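# Fit the camshaft into the engine case in gear timing

## Task

Put the camshaft into the engine case, which is free-standing on the table: push its shaft fully home into the open front bearing so the large cam gear engages the small crank gear with correct timing, meaning the small gear's marked tooth lands in one of the large gear's two marked gaps as they rotate. The case must end up still standing upright.

## Robot and tools

Robot: two arms, left_arm and right_arm, each with a two-finger parallel gripper. Bases sit near (-0.036, +0.258, +0.003) m for left_arm and (-0.047, -0.370, +0.024) m for right_arm, both turned about 2.5 degrees about z. Scene frame: origin at table-top height midway between the nominal bases, +x out over the table, +z up, left_arm on the +y side. Arm names do not match image left/right. A gripper's fingers point along its own +z and spread along its own y. end_effector_position is the pinch point between the pads, just behind the tips. Reported positions and orientations may be off by a few centimetres, more when the arm is reaching far.

Row layout (shared by execute_actions and move): one flat list of 14 numbers covering both arms, each in [-1, 1]: dx, dy, dz, rx, ry, rz, opening for left_arm, then the same seven for right_arm. Always send all 14 even if one arm stays still. The six pose numbers are an offset, not a pose: they are measured from that arm's Hand target as it was when the action or move began, along that Hand target's own axes (not the scene axes). Scale: 1.0 equals 0.6 m for dx, dy, dz and 180 degrees for the rotation; rx, ry, rz form a single rotation vector. Offsets do not chain within one call, but each new call starts from the updated Hand target, so sending the same offset twice moves twice. Six zeros re-requests the current Hand target. Opening is absolute, not an offset: +1 fully open (about 87 mm between pads), +0.5 about 69 mm, 0 about 43 mm, -0.5 about 18 mm, -1 closed. A 0 is a real command, so repeat the present opening to leave a gripper unchanged.

execute_actions(actions, cameras): actions is a list of actions; each action is a table of up to 15 rows, one per 1/30 s step, and a short table repeats its final row to fill 15 steps. Images come back when actions is empty or cameras names them ("all", a list of names, or [] for none). Cameras: cam_head_left, cam_head_right, cam_left_wrist, cam_right_wrist, each 896x504.

move(target, speed, blend, opening_speed, blocking, cameras): drives grippers in straight lines to target, which is one 14-number row or a list of up to 15 rows, every row still an offset from the starting Hand targets. speed in m/s, 0.002 to 2.9, default 0.25 (turn rate up to twice that in rad/s); one value or one per row. blend in metres rounds corners of a list; 0 stops at each. opening_speed is on the -1..+1 scale per second, at least 0.2. blocking=false returns after about 0.5 s while the move continues. The whole move is capped at 10 s. The path does not avoid obstacles or the other arm. Avoid paths passing close to an arm's own base.

wait(seconds 0 to 10) lets time pass holding commands; stop() brakes a running move; zoom_image(camera, region [x0,y0,x1,y1] pixels, at most 504x504) enlarges part of the latest image; read_manual gives licence text only; finished_scene(scene) ends the scene permanently, so call it only when the camshaft is fully seated, timed and the case upright.

Results: per arm end_effector_position (m) and end_effector_quat_wxyz in the scene frame, Hand target (the last commanded pose after clipping; next offsets count from it), Joint positions (gripper last, 0 closed to 1 open), Joint velocities (may say within noise), Joint torques (include gravity, biased and noisy; joints 1 to 3 wrap at ±28 N m), grip_measured (gripper position on the command scale, off by up to about 0.043), Tool commands. move adds a "move:" line: done means at rest within 10 mm and 2 degrees; off_target, moving, held or fault describe other endings; limits=paced means the pose was clipped, limits=held that steps were withheld. Done does not prove contact or no contact.

Behaviour: orientation commands are clipped to 40 degrees from the measured one per step. Grippers often stop short or droop, especially far out; check position and tilt after each move and send the shortfall as a new offset. Small moves may not happen or may go sideways. To grip, command about 0.04 below the grip_measured reading at first contact; less for a lighter hold. Pad force is about 20 N.

Avoid: dropping parts or releasing moving ones, knocking the case over or off the table, fast impacts, pushing hard into fixed or heavy things, any contact between the two arms or closing on the other gripper, strain on wrist camera cables, and arm stops. A blocked arm keeps pressing until you command its target back past the gripper. Holding loads, long reach or pushing at unreachable poses heats motors: MOTOR HOT appears at 75 °C, at 90 °C the arm folds and is lost for the scene. Time spent thinking also runs the clock. Occasional brief pushes may disturb loose objects.

Each tool is called in YAML: its name, and indented under it one key for each argument.

## Session

execute_actions:
  actions: []

Scene clock: 0.00 s.
left_arm: end_effector_position=(+0.3354, +0.2460, +0.0380) grip_measured=+0.983 end_effector_quat_wxyz=(+0.563, +0.010, +0.826, +0.018) | right_arm: end_effector_position=(+0.3242, -0.4210, +0.0665) grip_measured=+0.982 end_effector_quat_wxyz=(+0.568, +0.098, +0.811, -0.104)
Joint positions: left_arm=[-0.033 1.566 0.327 0.863 -0.09 0.008 0.991] | right_arm=[0.028 1.574 0.336 0.884 0.27 0.038 0.991]
Joint velocities: within noise
Joint torques (N m): no reading
Heat: left arm: 18 °C; right arm: 19 °C.
Hand target: left_arm +0.3385, +0.2458, +0.0432; +0.569, +0.009, +0.822, +0.018 | right_arm +0.3286, -0.4211, +0.0741; +0.578, +0.100, +0.804, -0.103
Tool commands: left_gripper/opening=+1.0 right_gripper/opening=+1.0

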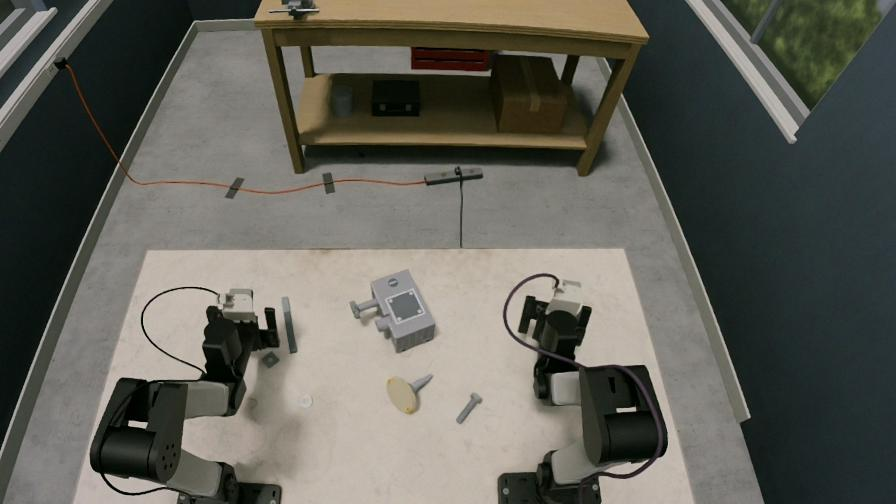

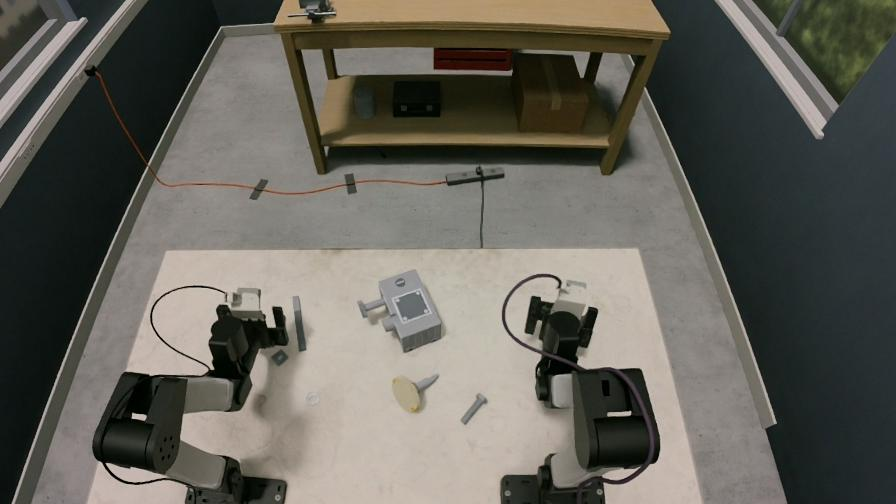

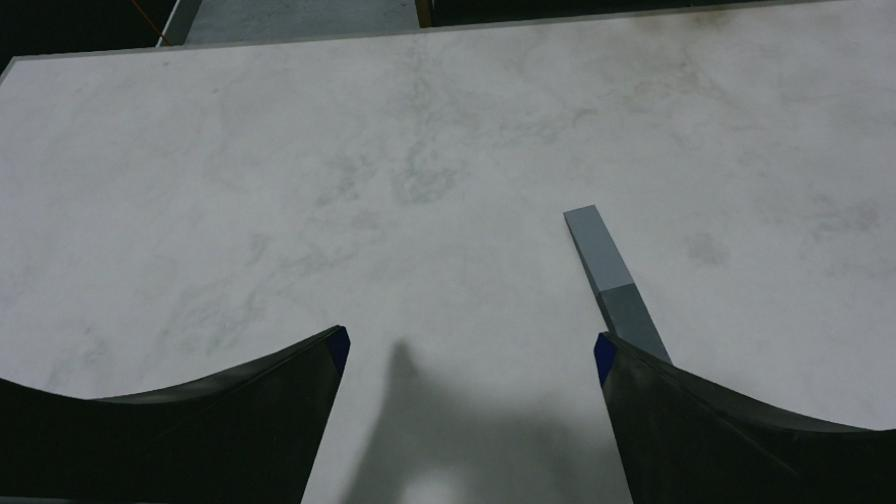

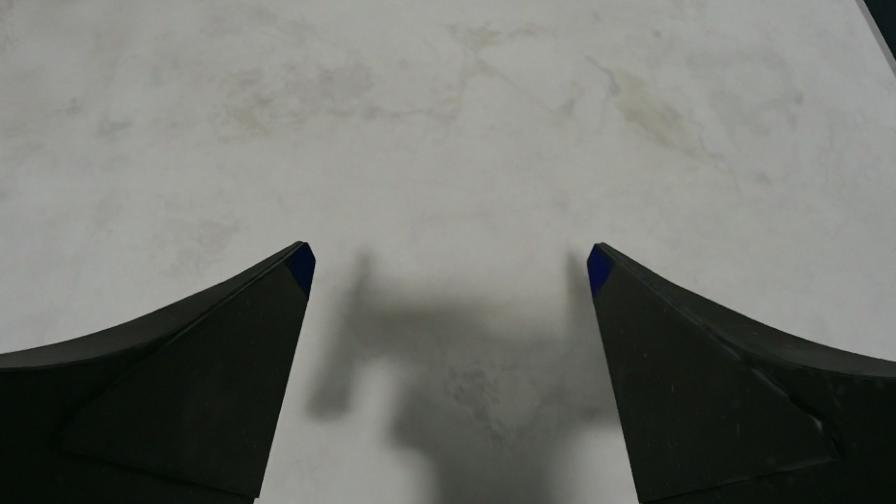

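zoom_image:
  camera: "cam_head_left"
  region: [320, 250, 500, 430]

zoom_image:
  camera: "cam_head_right"
  region: [330, 255, 460, 355]

zoom_image:
  camera: "cam_head_left"
  region: [370, 360, 450, 420]

Scaled by 2.800 from the camera's 896x504 image, which has a finer 1280x720 frame.

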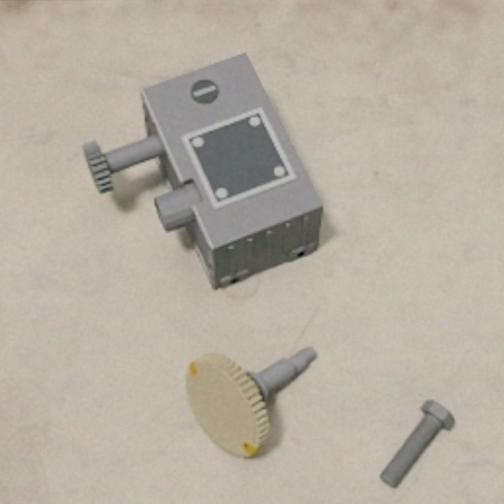

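Scaled by 3.877 from the camera's 896x504 image, which has a finer 1280x720 frame.

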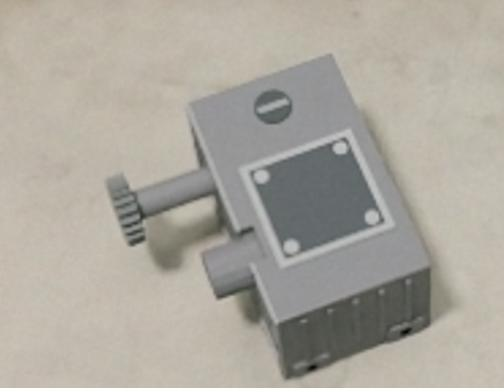

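Scaled by 6.300 from the camera's 896x504 image, which has a finer 1280x720 frame.

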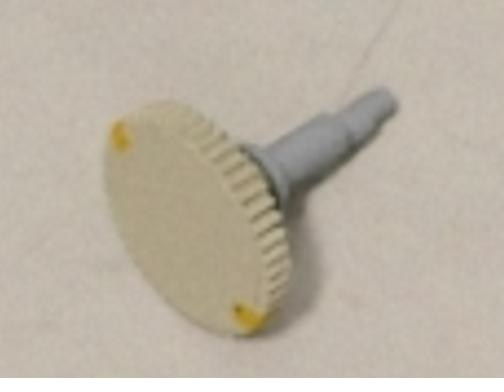

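move:
  target:
    - [-0.156,0,-0.059,0,0,0,1,0,0,0,0,0,0,1]
    - [-0.07,-0.176,-0.13,0.392,-0.173,0.019,1,0,0,0,0,0,0,1]
  blend: [0.03,0]
  cameras: ["all"]

Scene clock: 64.03 s.
left_arm: end_effector_position=(+0.2773, +0.1391, +0.0990) grip_measured=+0.983 end_effector_quat_wxyz=(+0.577, +0.373, +0.596, -0.415) | right_arm: end_effector_position=(+0.3242, -0.4210, +0.0665) grip_measured=+0.982 end_effector_quat_wxyz=(+0.568, +0.098, +0.811, -0.104)
Joint positions: left_arm=[0.221 1.836 0.39 1.494 1.359 -0.11 0.991] | right_arm=[0.028 1.574 0.336 0.884 0.27 0.038 0.991]
Joint torques (N m): left_arm=[-0.98 -3.64 4.08 2.06 0.14 0.06] | right_arm=[-0.14 -4.31 5.81 2.4 0.14 0.07]
Heat: left arm: 25 °C; right arm: 27 °C.
Hand target: left_arm +0.2807, +0.1373, +0.1057; +0.646, +0.359, +0.509, -0.442 | right_arm +0.3286, -0.4211, +0.0741; +0.578, +0.100, +0.804, -0.103
Off the commanded pose: left_arm 0.008 m, 13 deg | right_arm 0.009 m, 1 deg.
joint sent to its limit (left arm) — joint 4 (wrist pitch), upper limit. The joint targets are off in orientation, not in position.
move: off_target (left_arm)

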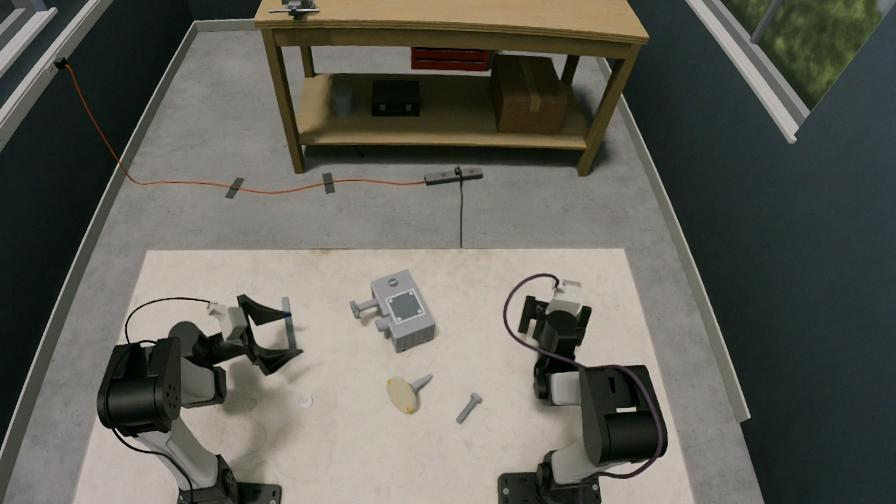

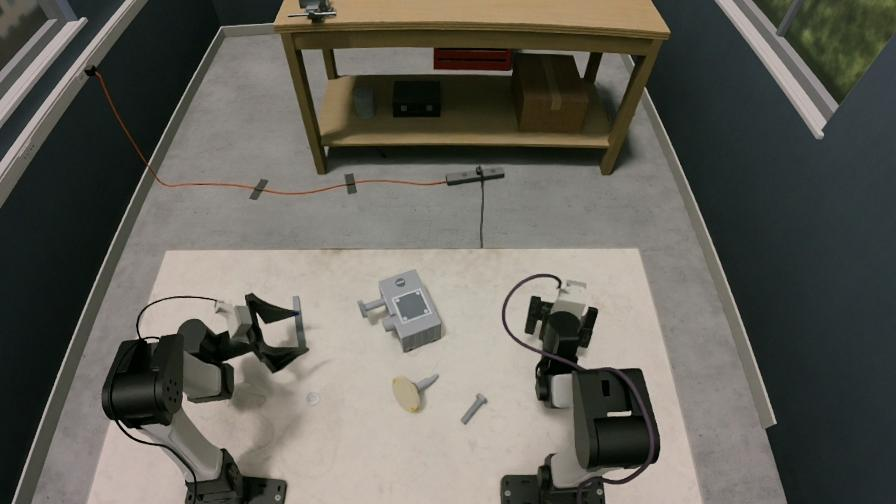

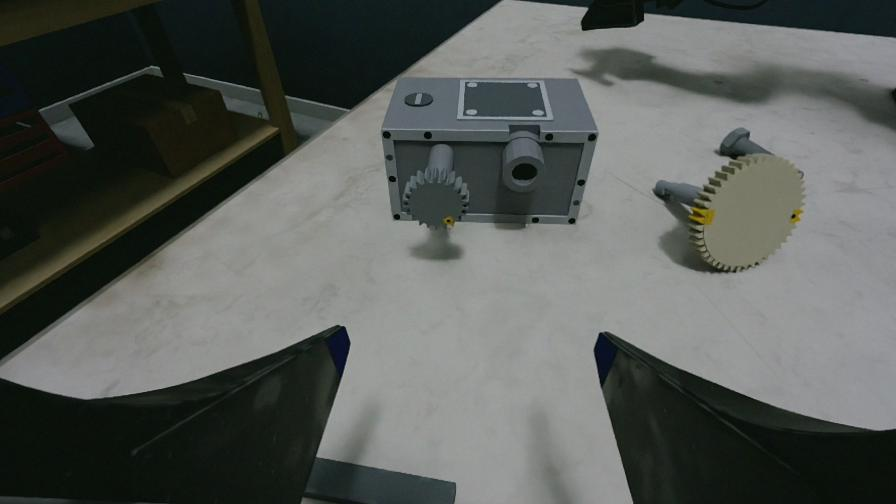

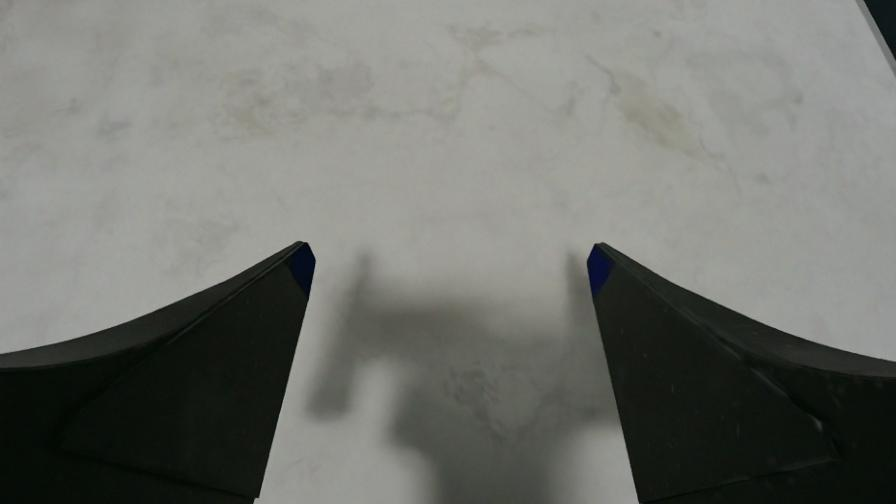

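Excellent view.

zoom_image:
  camera: "cam_left_wrist"
  region: [360, 70, 620, 270]

zoom_image:
  camera: "cam_left_wrist"
  region: [640, 110, 830, 290]

zoom_image:
  camera: "cam_left_wrist"
  region: [390, 150, 490, 240]

Scaled by 1.938 from the camera's 896x504 image, which has a finer 1280x720 frame.

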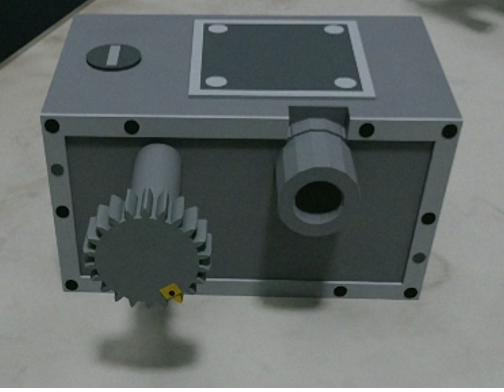

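Scaled by 2.653 from the camera's 896x504 image, which has a finer 1280x720 frame.

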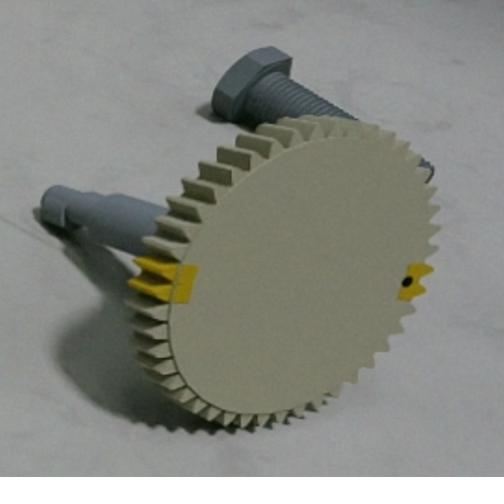

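Scaled by 5.040 from the camera's 896x504 image, which has a finer 1280x720 frame.

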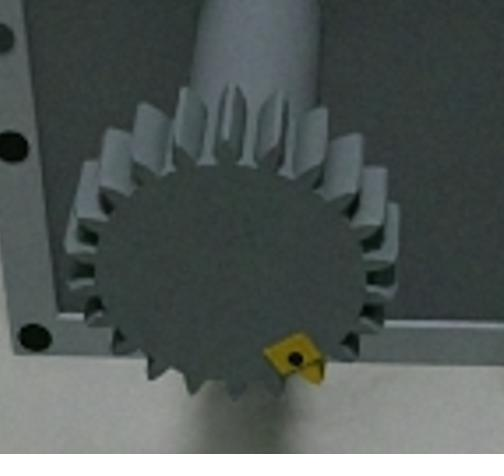

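move:
  target: [0,0,0,0,0,0,1,0.02,0.368,-0.527,-0.306,0.101,-0.154,1]
  cameras: ["all"]

Scene clock: 117.87 s.
left_arm: end_effector_position=(+0.2771, +0.1391, +0.0990) grip_measured=+0.983 end_effector_quat_wxyz=(+0.577, +0.374, +0.596, -0.415) | right_arm: end_effector_position=(+0.0993, -0.1306, +0.1364) grip_measured=+0.982 end_effector_quat_wxyz=(+0.383, -0.354, +0.841, +0.145)
Joint positions: left_arm=[0.221 1.836 0.39 1.494 1.36 -0.11 0.991] | right_arm=[1.221 1.011 0.669 -0.432 0.309 0.251 0.991]
Joint torques (N m): left_arm=[-0.96 -3.64 4.08 2.05 0.15 0.07] | right_arm=[0.5 -1.35 10.65 2.01 0.17 0.21]
Heat: left arm: 27 °C; right arm: 29 °C.
Hand target: left_arm +0.2807, +0.1373, +0.1057; +0.646, +0.359, +0.509, -0.442 | right_arm +0.0991, -0.1202, +0.1502; +0.390, -0.348, +0.837, +0.162
Off the commanded pose: left_arm 0.008 m, 13 deg | right_arm 0.017 m, 2 deg.
joint sent to its limit (left arm) — joint 4 (wrist pitch), upper limit. The joint targets are off in orientation, not in position.
move: off_target (left_arm, right_arm)

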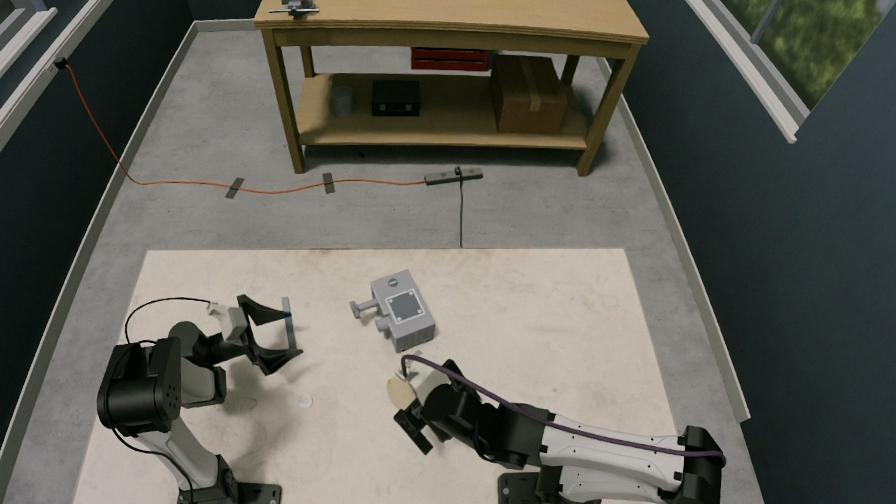

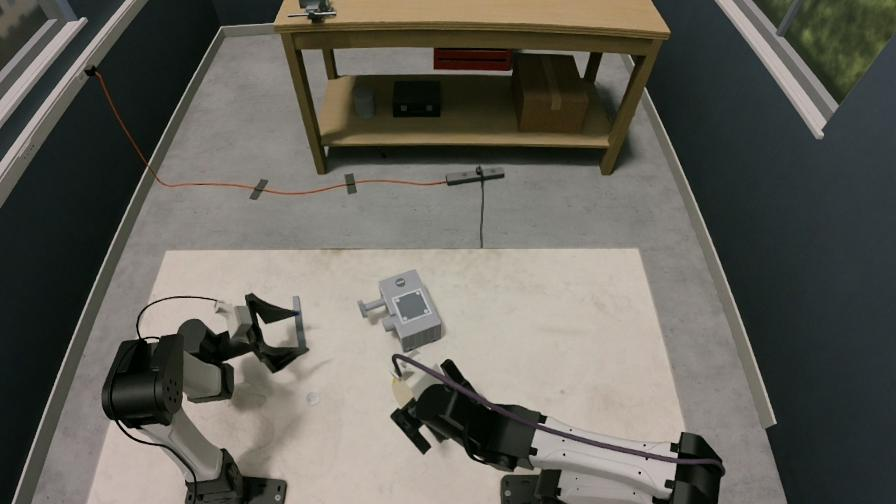

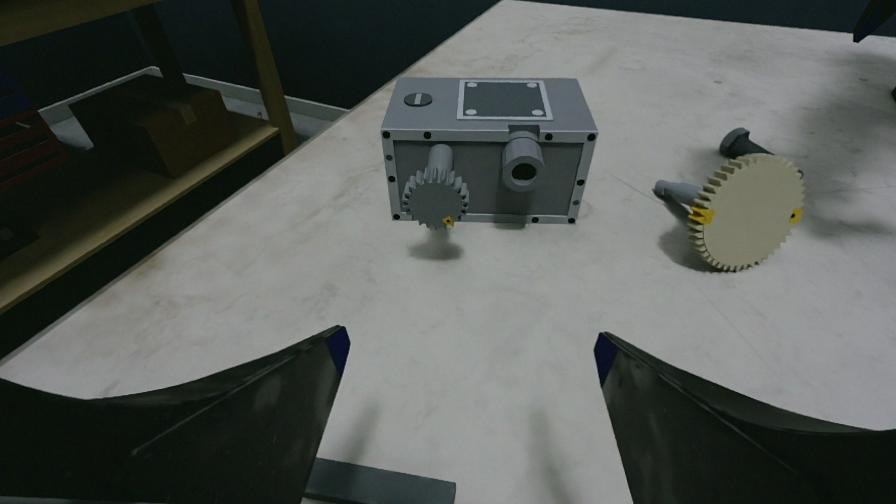

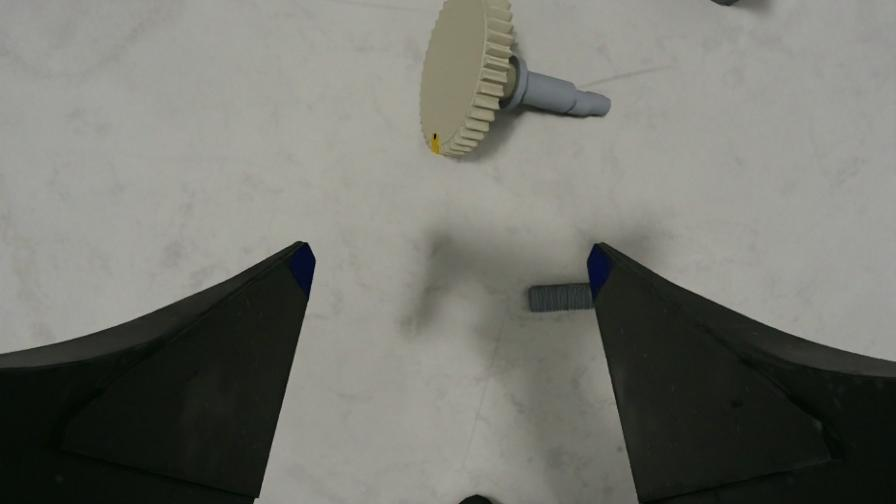

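move:
  target: [0,0,0,0,0,0,1,0.001,-0.058,0.042,-0.082,0.116,0.072,1]
  cameras: ["all"]

Scene clock: 147.07 s.
left_arm: end_effector_position=(+0.2771, +0.1391, +0.0990) grip_measured=+0.983 end_effector_quat_wxyz=(+0.577, +0.374, +0.596, -0.415) | right_arm: end_effector_position=(+0.1292, -0.1372, +0.1223) grip_measured=+0.982 end_effector_quat_wxyz=(+0.151, -0.319, +0.905, +0.236)
Joint positions: left_arm=[0.221 1.836 0.39 1.494 1.36 -0.11 0.991] | right_arm=[0.761 1.356 0.949 -0.684 -0.318 0.12 0.991]
Joint torques (N m): left_arm=[-0.99 -3.63 4.08 2.06 0.16 0.06] | right_arm=[-0.76 -3.25 10.25 1.55 -0.14 -0.08]
Heat: left arm: 28 °C; right arm: 27 °C.
Hand target: left_arm +0.2807, +0.1373, +0.1057; +0.646, +0.359, +0.509, -0.442 | right_arm +0.1371, -0.1315, +0.1334; +0.165, -0.323, +0.900, +0.244
Off the commanded pose: left_arm 0.008 m, 13 deg | right_arm 0.015 m, 2 deg.
joint sent to its limit (left arm) — joint 4 (wrist pitch), upper limit. The joint targets are off in orientation, not in position.
move: off_target (left_arm, right_arm)

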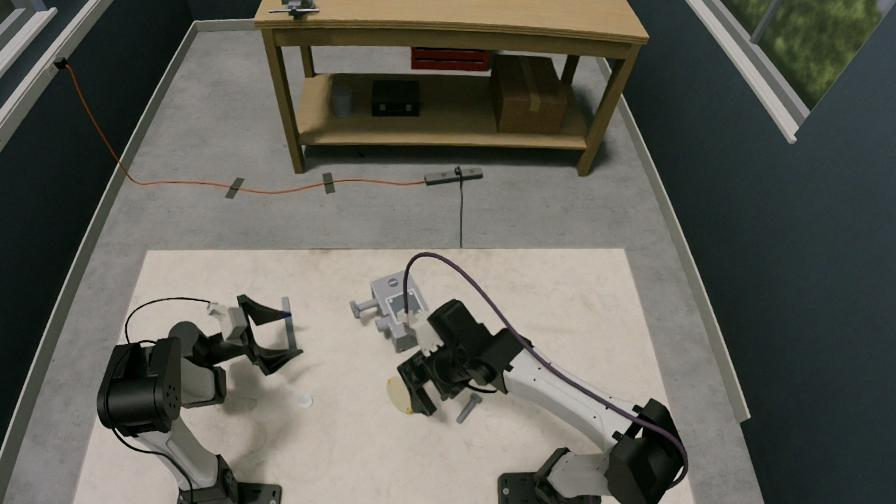

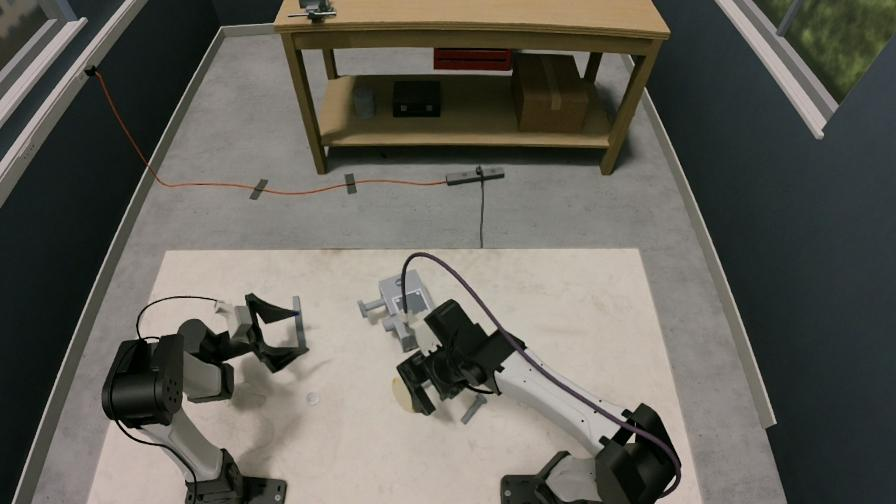

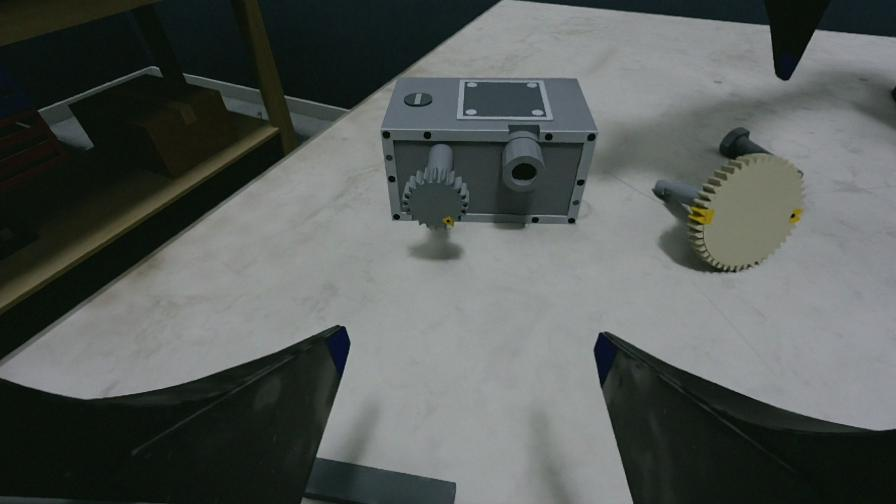

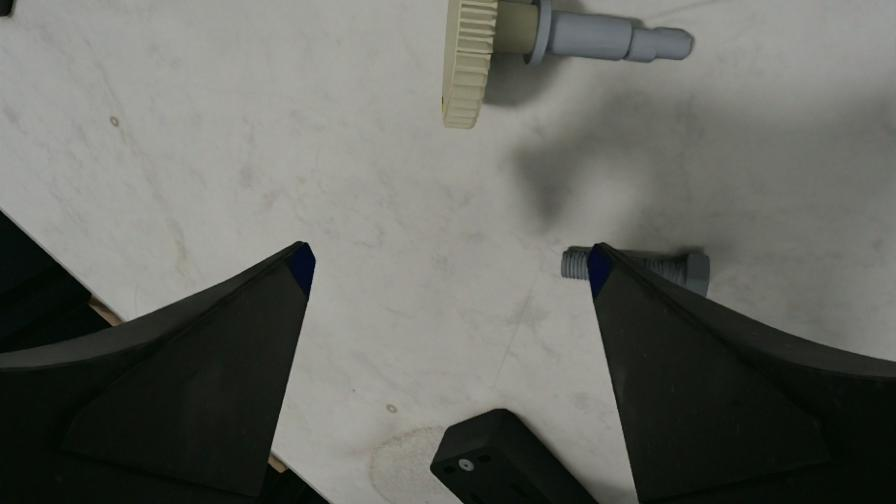

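move:
  target: [0,0,0,0,0,0,1,-0.0175,-0.012,0.075,0,0,0,1]
  cameras: ["cam_right_wrist","cam_left_wrist"]
  speed: 0.15

Scene clock: 168.17 s.
left_arm: end_effector_position=(+0.2771, +0.1391, +0.0990) grip_measured=+0.983 end_effector_quat_wxyz=(+0.577, +0.374, +0.596, -0.415) | right_arm: end_effector_position=(+0.1497, -0.1164, +0.0912) grip_measured=+0.982 end_effector_quat_wxyz=(+0.150, -0.322, +0.905, +0.236)
Joint positions: left_arm=[0.221 1.836 0.39 1.494 1.36 -0.11 0.991] | right_arm=[0.767 1.506 0.949 -0.537 -0.319 0.12 0.991]
Joint torques (N m): left_arm=[-0.98 -3.64 4.08 2.05 0.15 0.07] | right_arm=[0.62 -4.21 8.73 1.77 -0.02 0.15]
Heat: left arm: 29 °C; right arm: 26 °C.
Hand target: left_arm +0.2807, +0.1373, +0.1057; +0.646, +0.359, +0.509, -0.442 | right_arm +0.1559, -0.1065, +0.0987; +0.165, -0.322, +0.899, +0.245
Off the commanded pose: left_arm 0.008 m, 13 deg | right_arm 0.014 m, 2 deg.
joint sent to its limit (left arm) — joint 4 (wrist pitch), upper limit. The joint targets are off in orientation, not in position.
move: off_target (left_arm, right_arm)
Images, in order (width x height): cam_left_wrist 896x504, cam_right_wrist 896x504.

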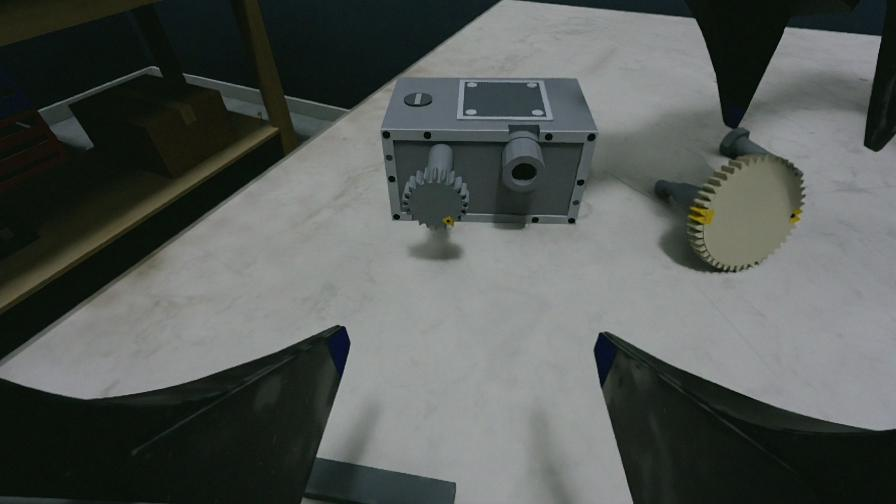

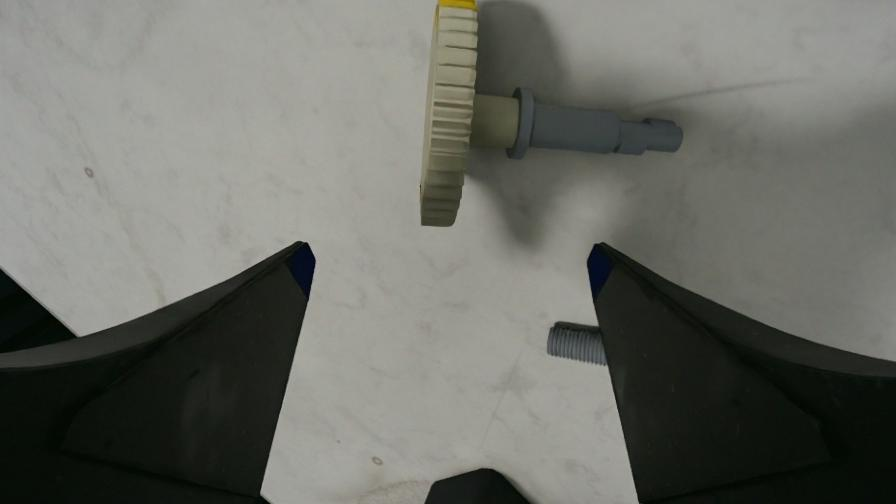

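move:
  target: [0,0,0,0,0,0,1,0,0,0.053,0,0,0.025,1]
  cameras: ["cam_right_wrist","cam_left_wrist"]
  speed: 0.12

Scene clock: 186.33 s.
left_arm: end_effector_position=(+0.2771, +0.1391, +0.0990) grip_measured=+0.983 end_effector_quat_wxyz=(+0.577, +0.374, +0.596, -0.415) | right_arm: end_effector_position=(+0.1587, -0.0937, +0.0719) grip_measured=+0.982 end_effector_quat_wxyz=(+0.148, -0.288, +0.913, +0.249)
Joint positions: left_arm=[0.221 1.836 0.39 1.494 1.36 -0.11 0.991] | right_arm=[0.79 1.603 0.949 -0.412 -0.314 0.219 0.991]
Joint torques (N m): left_arm=[-0.99 -3.62 4.08 2.05 0.15 0.07] | right_arm=[0.57 -4.7 6.41 1.81 0.05 0.12]
Heat: left arm: 29 °C; right arm: 27 °C.
Hand target: left_arm +0.2807, +0.1373, +0.1057; +0.646, +0.359, +0.509, -0.442 | right_arm +0.1603, -0.0891, +0.0724; +0.155, -0.287, +0.911, +0.251
Off the commanded pose: left_arm 0.008 m, 13 deg | right_arm 0.005 m, 1 deg.
joint sent to its limit (left arm) — joint 4 (wrist pitch), upper limit. The joint targets are off in orientation, not in position.
move: off_target (left_arm)
Images, in order (width x height): cam_left_wrist 896x504, cam_right_wrist 896x504.

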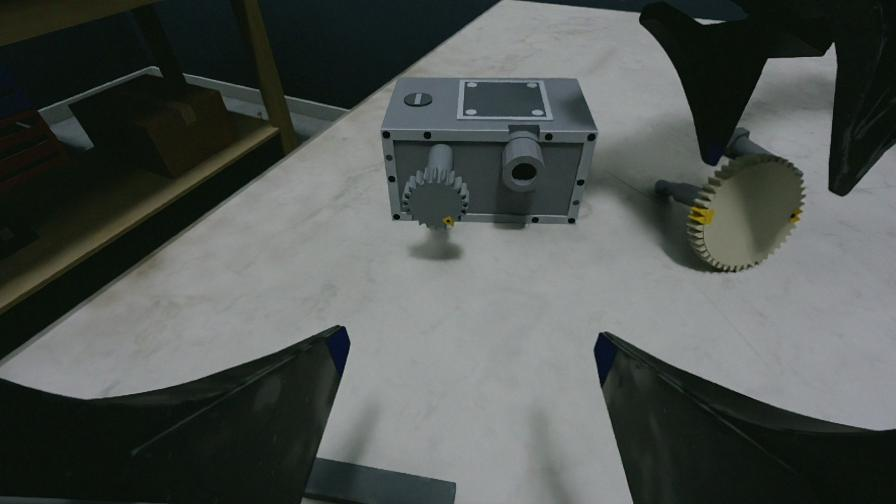

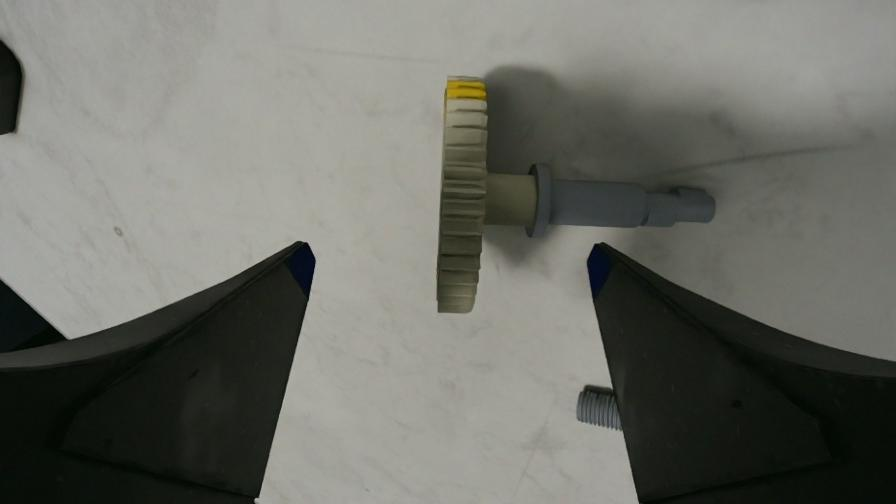

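move:
  target:
    - [0,0,0,0,0,0,1,0,-0.005,0.002,0,0,0,1]
    - [0,0,0,0,0,0,1,0,-0.005,0.002,0,0,0,-0.45]
  opening_speed: 1.0
  cameras: ["cam_right_wrist","cam_left_wrist"]
  speed: 0.1

move:
  target: [0,0,0,0,0,0,1,0,0,0,0,0,0,-0.8]
  opening_speed: 0.4
  cameras: ["cam_right_wrist","cam_left_wrist"]

Scene clock: 204.17 s.
left_arm: end_effector_position=(+0.2771, +0.1391, +0.0990) grip_measured=+0.983 end_effector_quat_wxyz=(+0.577, +0.374, +0.596, -0.415) | right_arm: end_effector_position=(+0.1596, -0.0929, +0.0711) grip_measured=-0.450 end_effector_quat_wxyz=(+0.149, -0.288, +0.913, +0.249)
Joint positions: left_arm=[0.221 1.836 0.39 1.494 1.36 -0.11 0.991] | right_arm=[0.79 1.608 0.949 -0.406 -0.314 0.22 0.275]
Joint torques (N m): left_arm=[-0.99 -3.67 4.08 2.06 0.15 0.07] | right_arm=[0.06 -4.67 6.08 1.82 0 0.07]
Heat: left arm: 30 °C; right arm: 27 °C.
Hand target: left_arm +0.2807, +0.1373, +0.1057; +0.646, +0.359, +0.509, -0.442 | right_arm +0.1623, -0.0906, +0.0702; +0.155, -0.287, +0.912, +0.251
Off the commanded pose: left_arm 0.008 m, 13 deg | right_arm 0.004 m, 1 deg.
joint sent to its limit (left arm) — joint 4 (wrist pitch), upper limit. The joint targets are off in orientation, not in position.
move: off_target (left_arm)
Images, in order (width x height): cam_left_wrist 896x504, cam_right_wrist 896x504.

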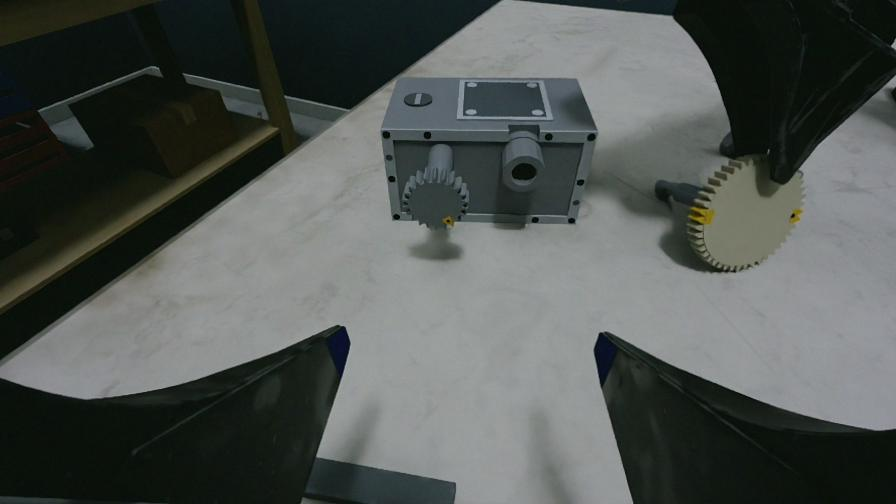

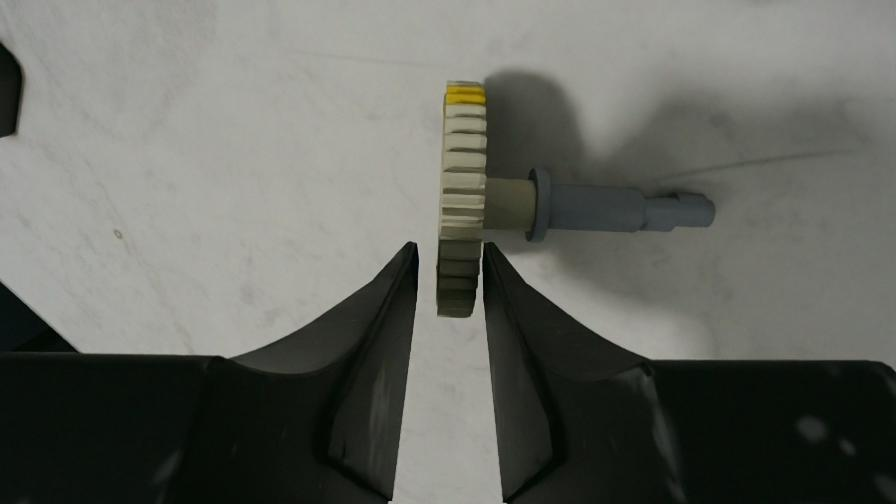

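Scene clock: 205.27 s.
left_arm: end_effector_position=(+0.2771, +0.1391, +0.0990) grip_measured=+0.983 end_effector_quat_wxyz=(+0.577, +0.374, +0.596, -0.415) | right_arm: end_effector_position=(+0.1599, -0.0929, +0.0711) grip_measured=-0.652 end_effector_quat_wxyz=(+0.149, -0.288, +0.913, +0.249)
Joint positions: left_arm=[0.221 1.836 0.39 1.494 1.36 -0.11 0.991] | right_arm=[0.79 1.608 0.949 -0.405 -0.312 0.22 0.174]
Joint torques (N m): left_arm=[-0.99 -3.64 4.1 2.05 0.15 0.06] | right_arm=[-0.01 -4.64 6.09 1.83 -0.02 0.06]
Heat: left arm: 30 °C; right arm: 27 °C.
Hand target: left_arm +0.2807, +0.1373, +0.1057; +0.646, +0.359, +0.509, -0.442 | right_arm +0.1623, -0.0906, +0.0702; +0.155, -0.287, +0.912, +0.251
Off the commanded pose: left_arm 0.008 m, 13 deg | right_arm 0.003 m, 1 deg.
joint sent to its limit (left arm) — joint 4 (wrist pitch), upper limit. The joint targets are off in orientation, not in position.
move: off_target (left_arm)
Images, in order (width x height): cam_left_wrist 896x504, cam_right_wrist 896x504.

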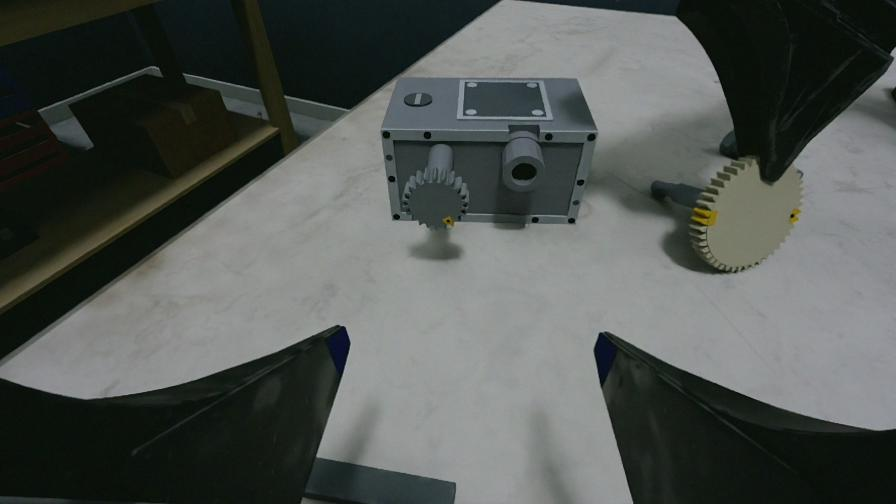

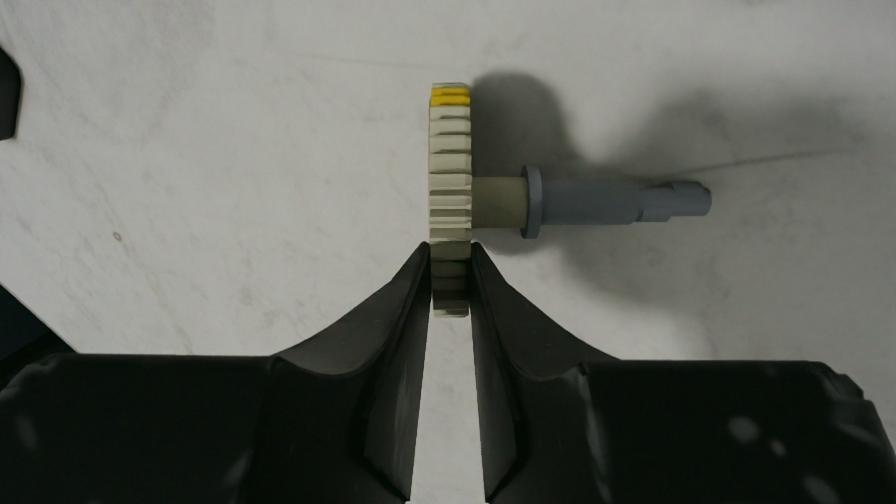

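move:
  target: [-0.12,0.005,-0.153,0,0,0,1,-0.078,0.068,-0.152,0,0,0,-0.8]
  cameras: ["cam_right_wrist","cam_left_wrist","cam_head_left"]
  speed: 0.15

Scene clock: 250.53 s.
left_arm: end_effector_position=(+0.2489, +0.2360, +0.1529) grip_measured=+0.983 end_effector_quat_wxyz=(+0.621, +0.321, +0.629, -0.341) | right_arm: end_effector_position=(+0.1544, -0.0986, +0.1589) grip_measured=-0.652 end_effector_quat_wxyz=(+0.124, -0.285, +0.921, +0.235)
Joint positions: left_arm=[0.628 1.532 0.328 1.491 1.558 -0.318 0.991] | right_arm=[0.79 1.548 1.267 -0.842 -0.31 0.22 0.174]
Joint torques (N m): left_arm=[0.2 -4.03 3.23 1.31 0.02 -0.06] | right_arm=[-0.06 -6.82 10.54 1.61 -0.04 0.1]
Heat: left arm: 30 °C; right arm: 26 °C.
Hand target: left_arm +0.2456, +0.2370, +0.1552; +0.646, +0.359, +0.509, -0.442 | right_arm +0.1619, -0.0906, +0.1806; +0.155, -0.287, +0.911, +0.251
Off the commanded pose: left_arm 0.004 m, 19 deg | right_arm 0.024 m, 4 deg.
joint sent to its limit (left arm) — joint 5 (wrist yaw), upper limit. The joint targets are off in orientation, not in position.
move: off_target (left_arm, right_arm)
Images, in order (width x height): cam_head_left 896x504, cam_left_wrist 896x504, cam_right_wrist 896x504.

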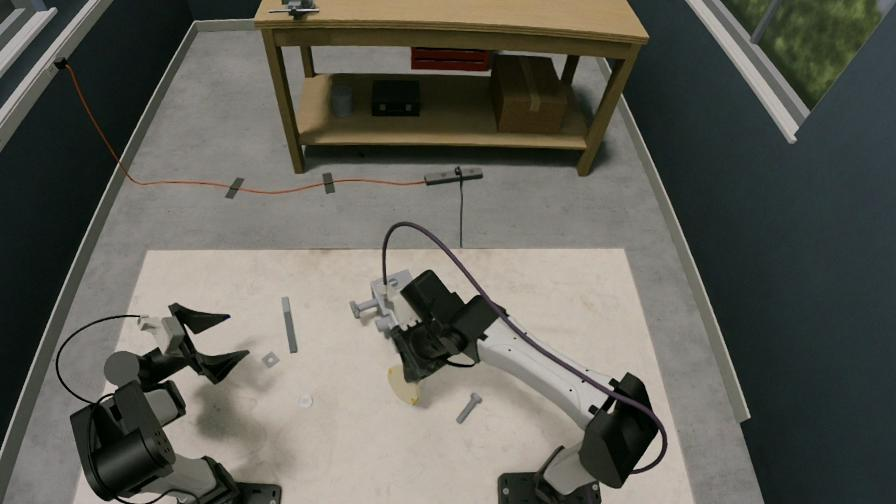

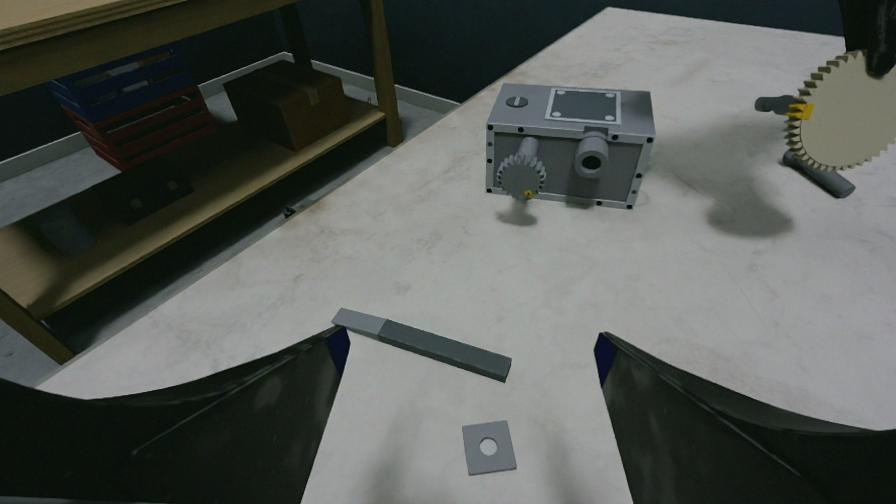

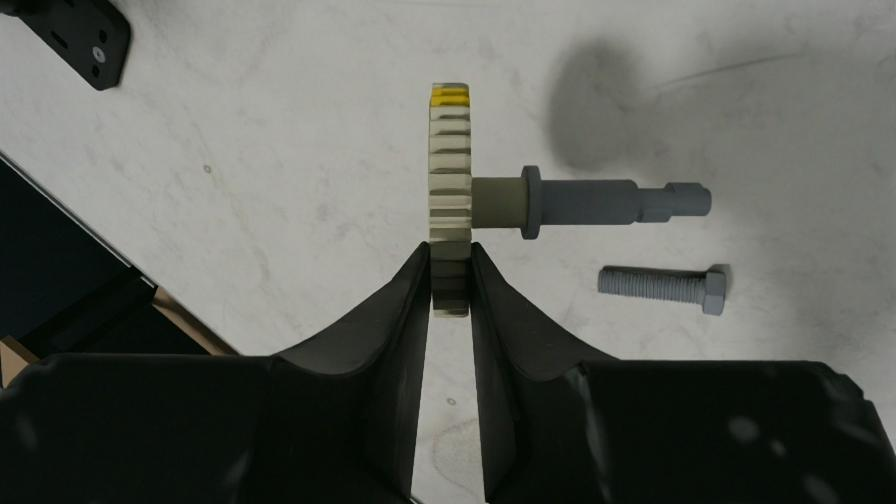

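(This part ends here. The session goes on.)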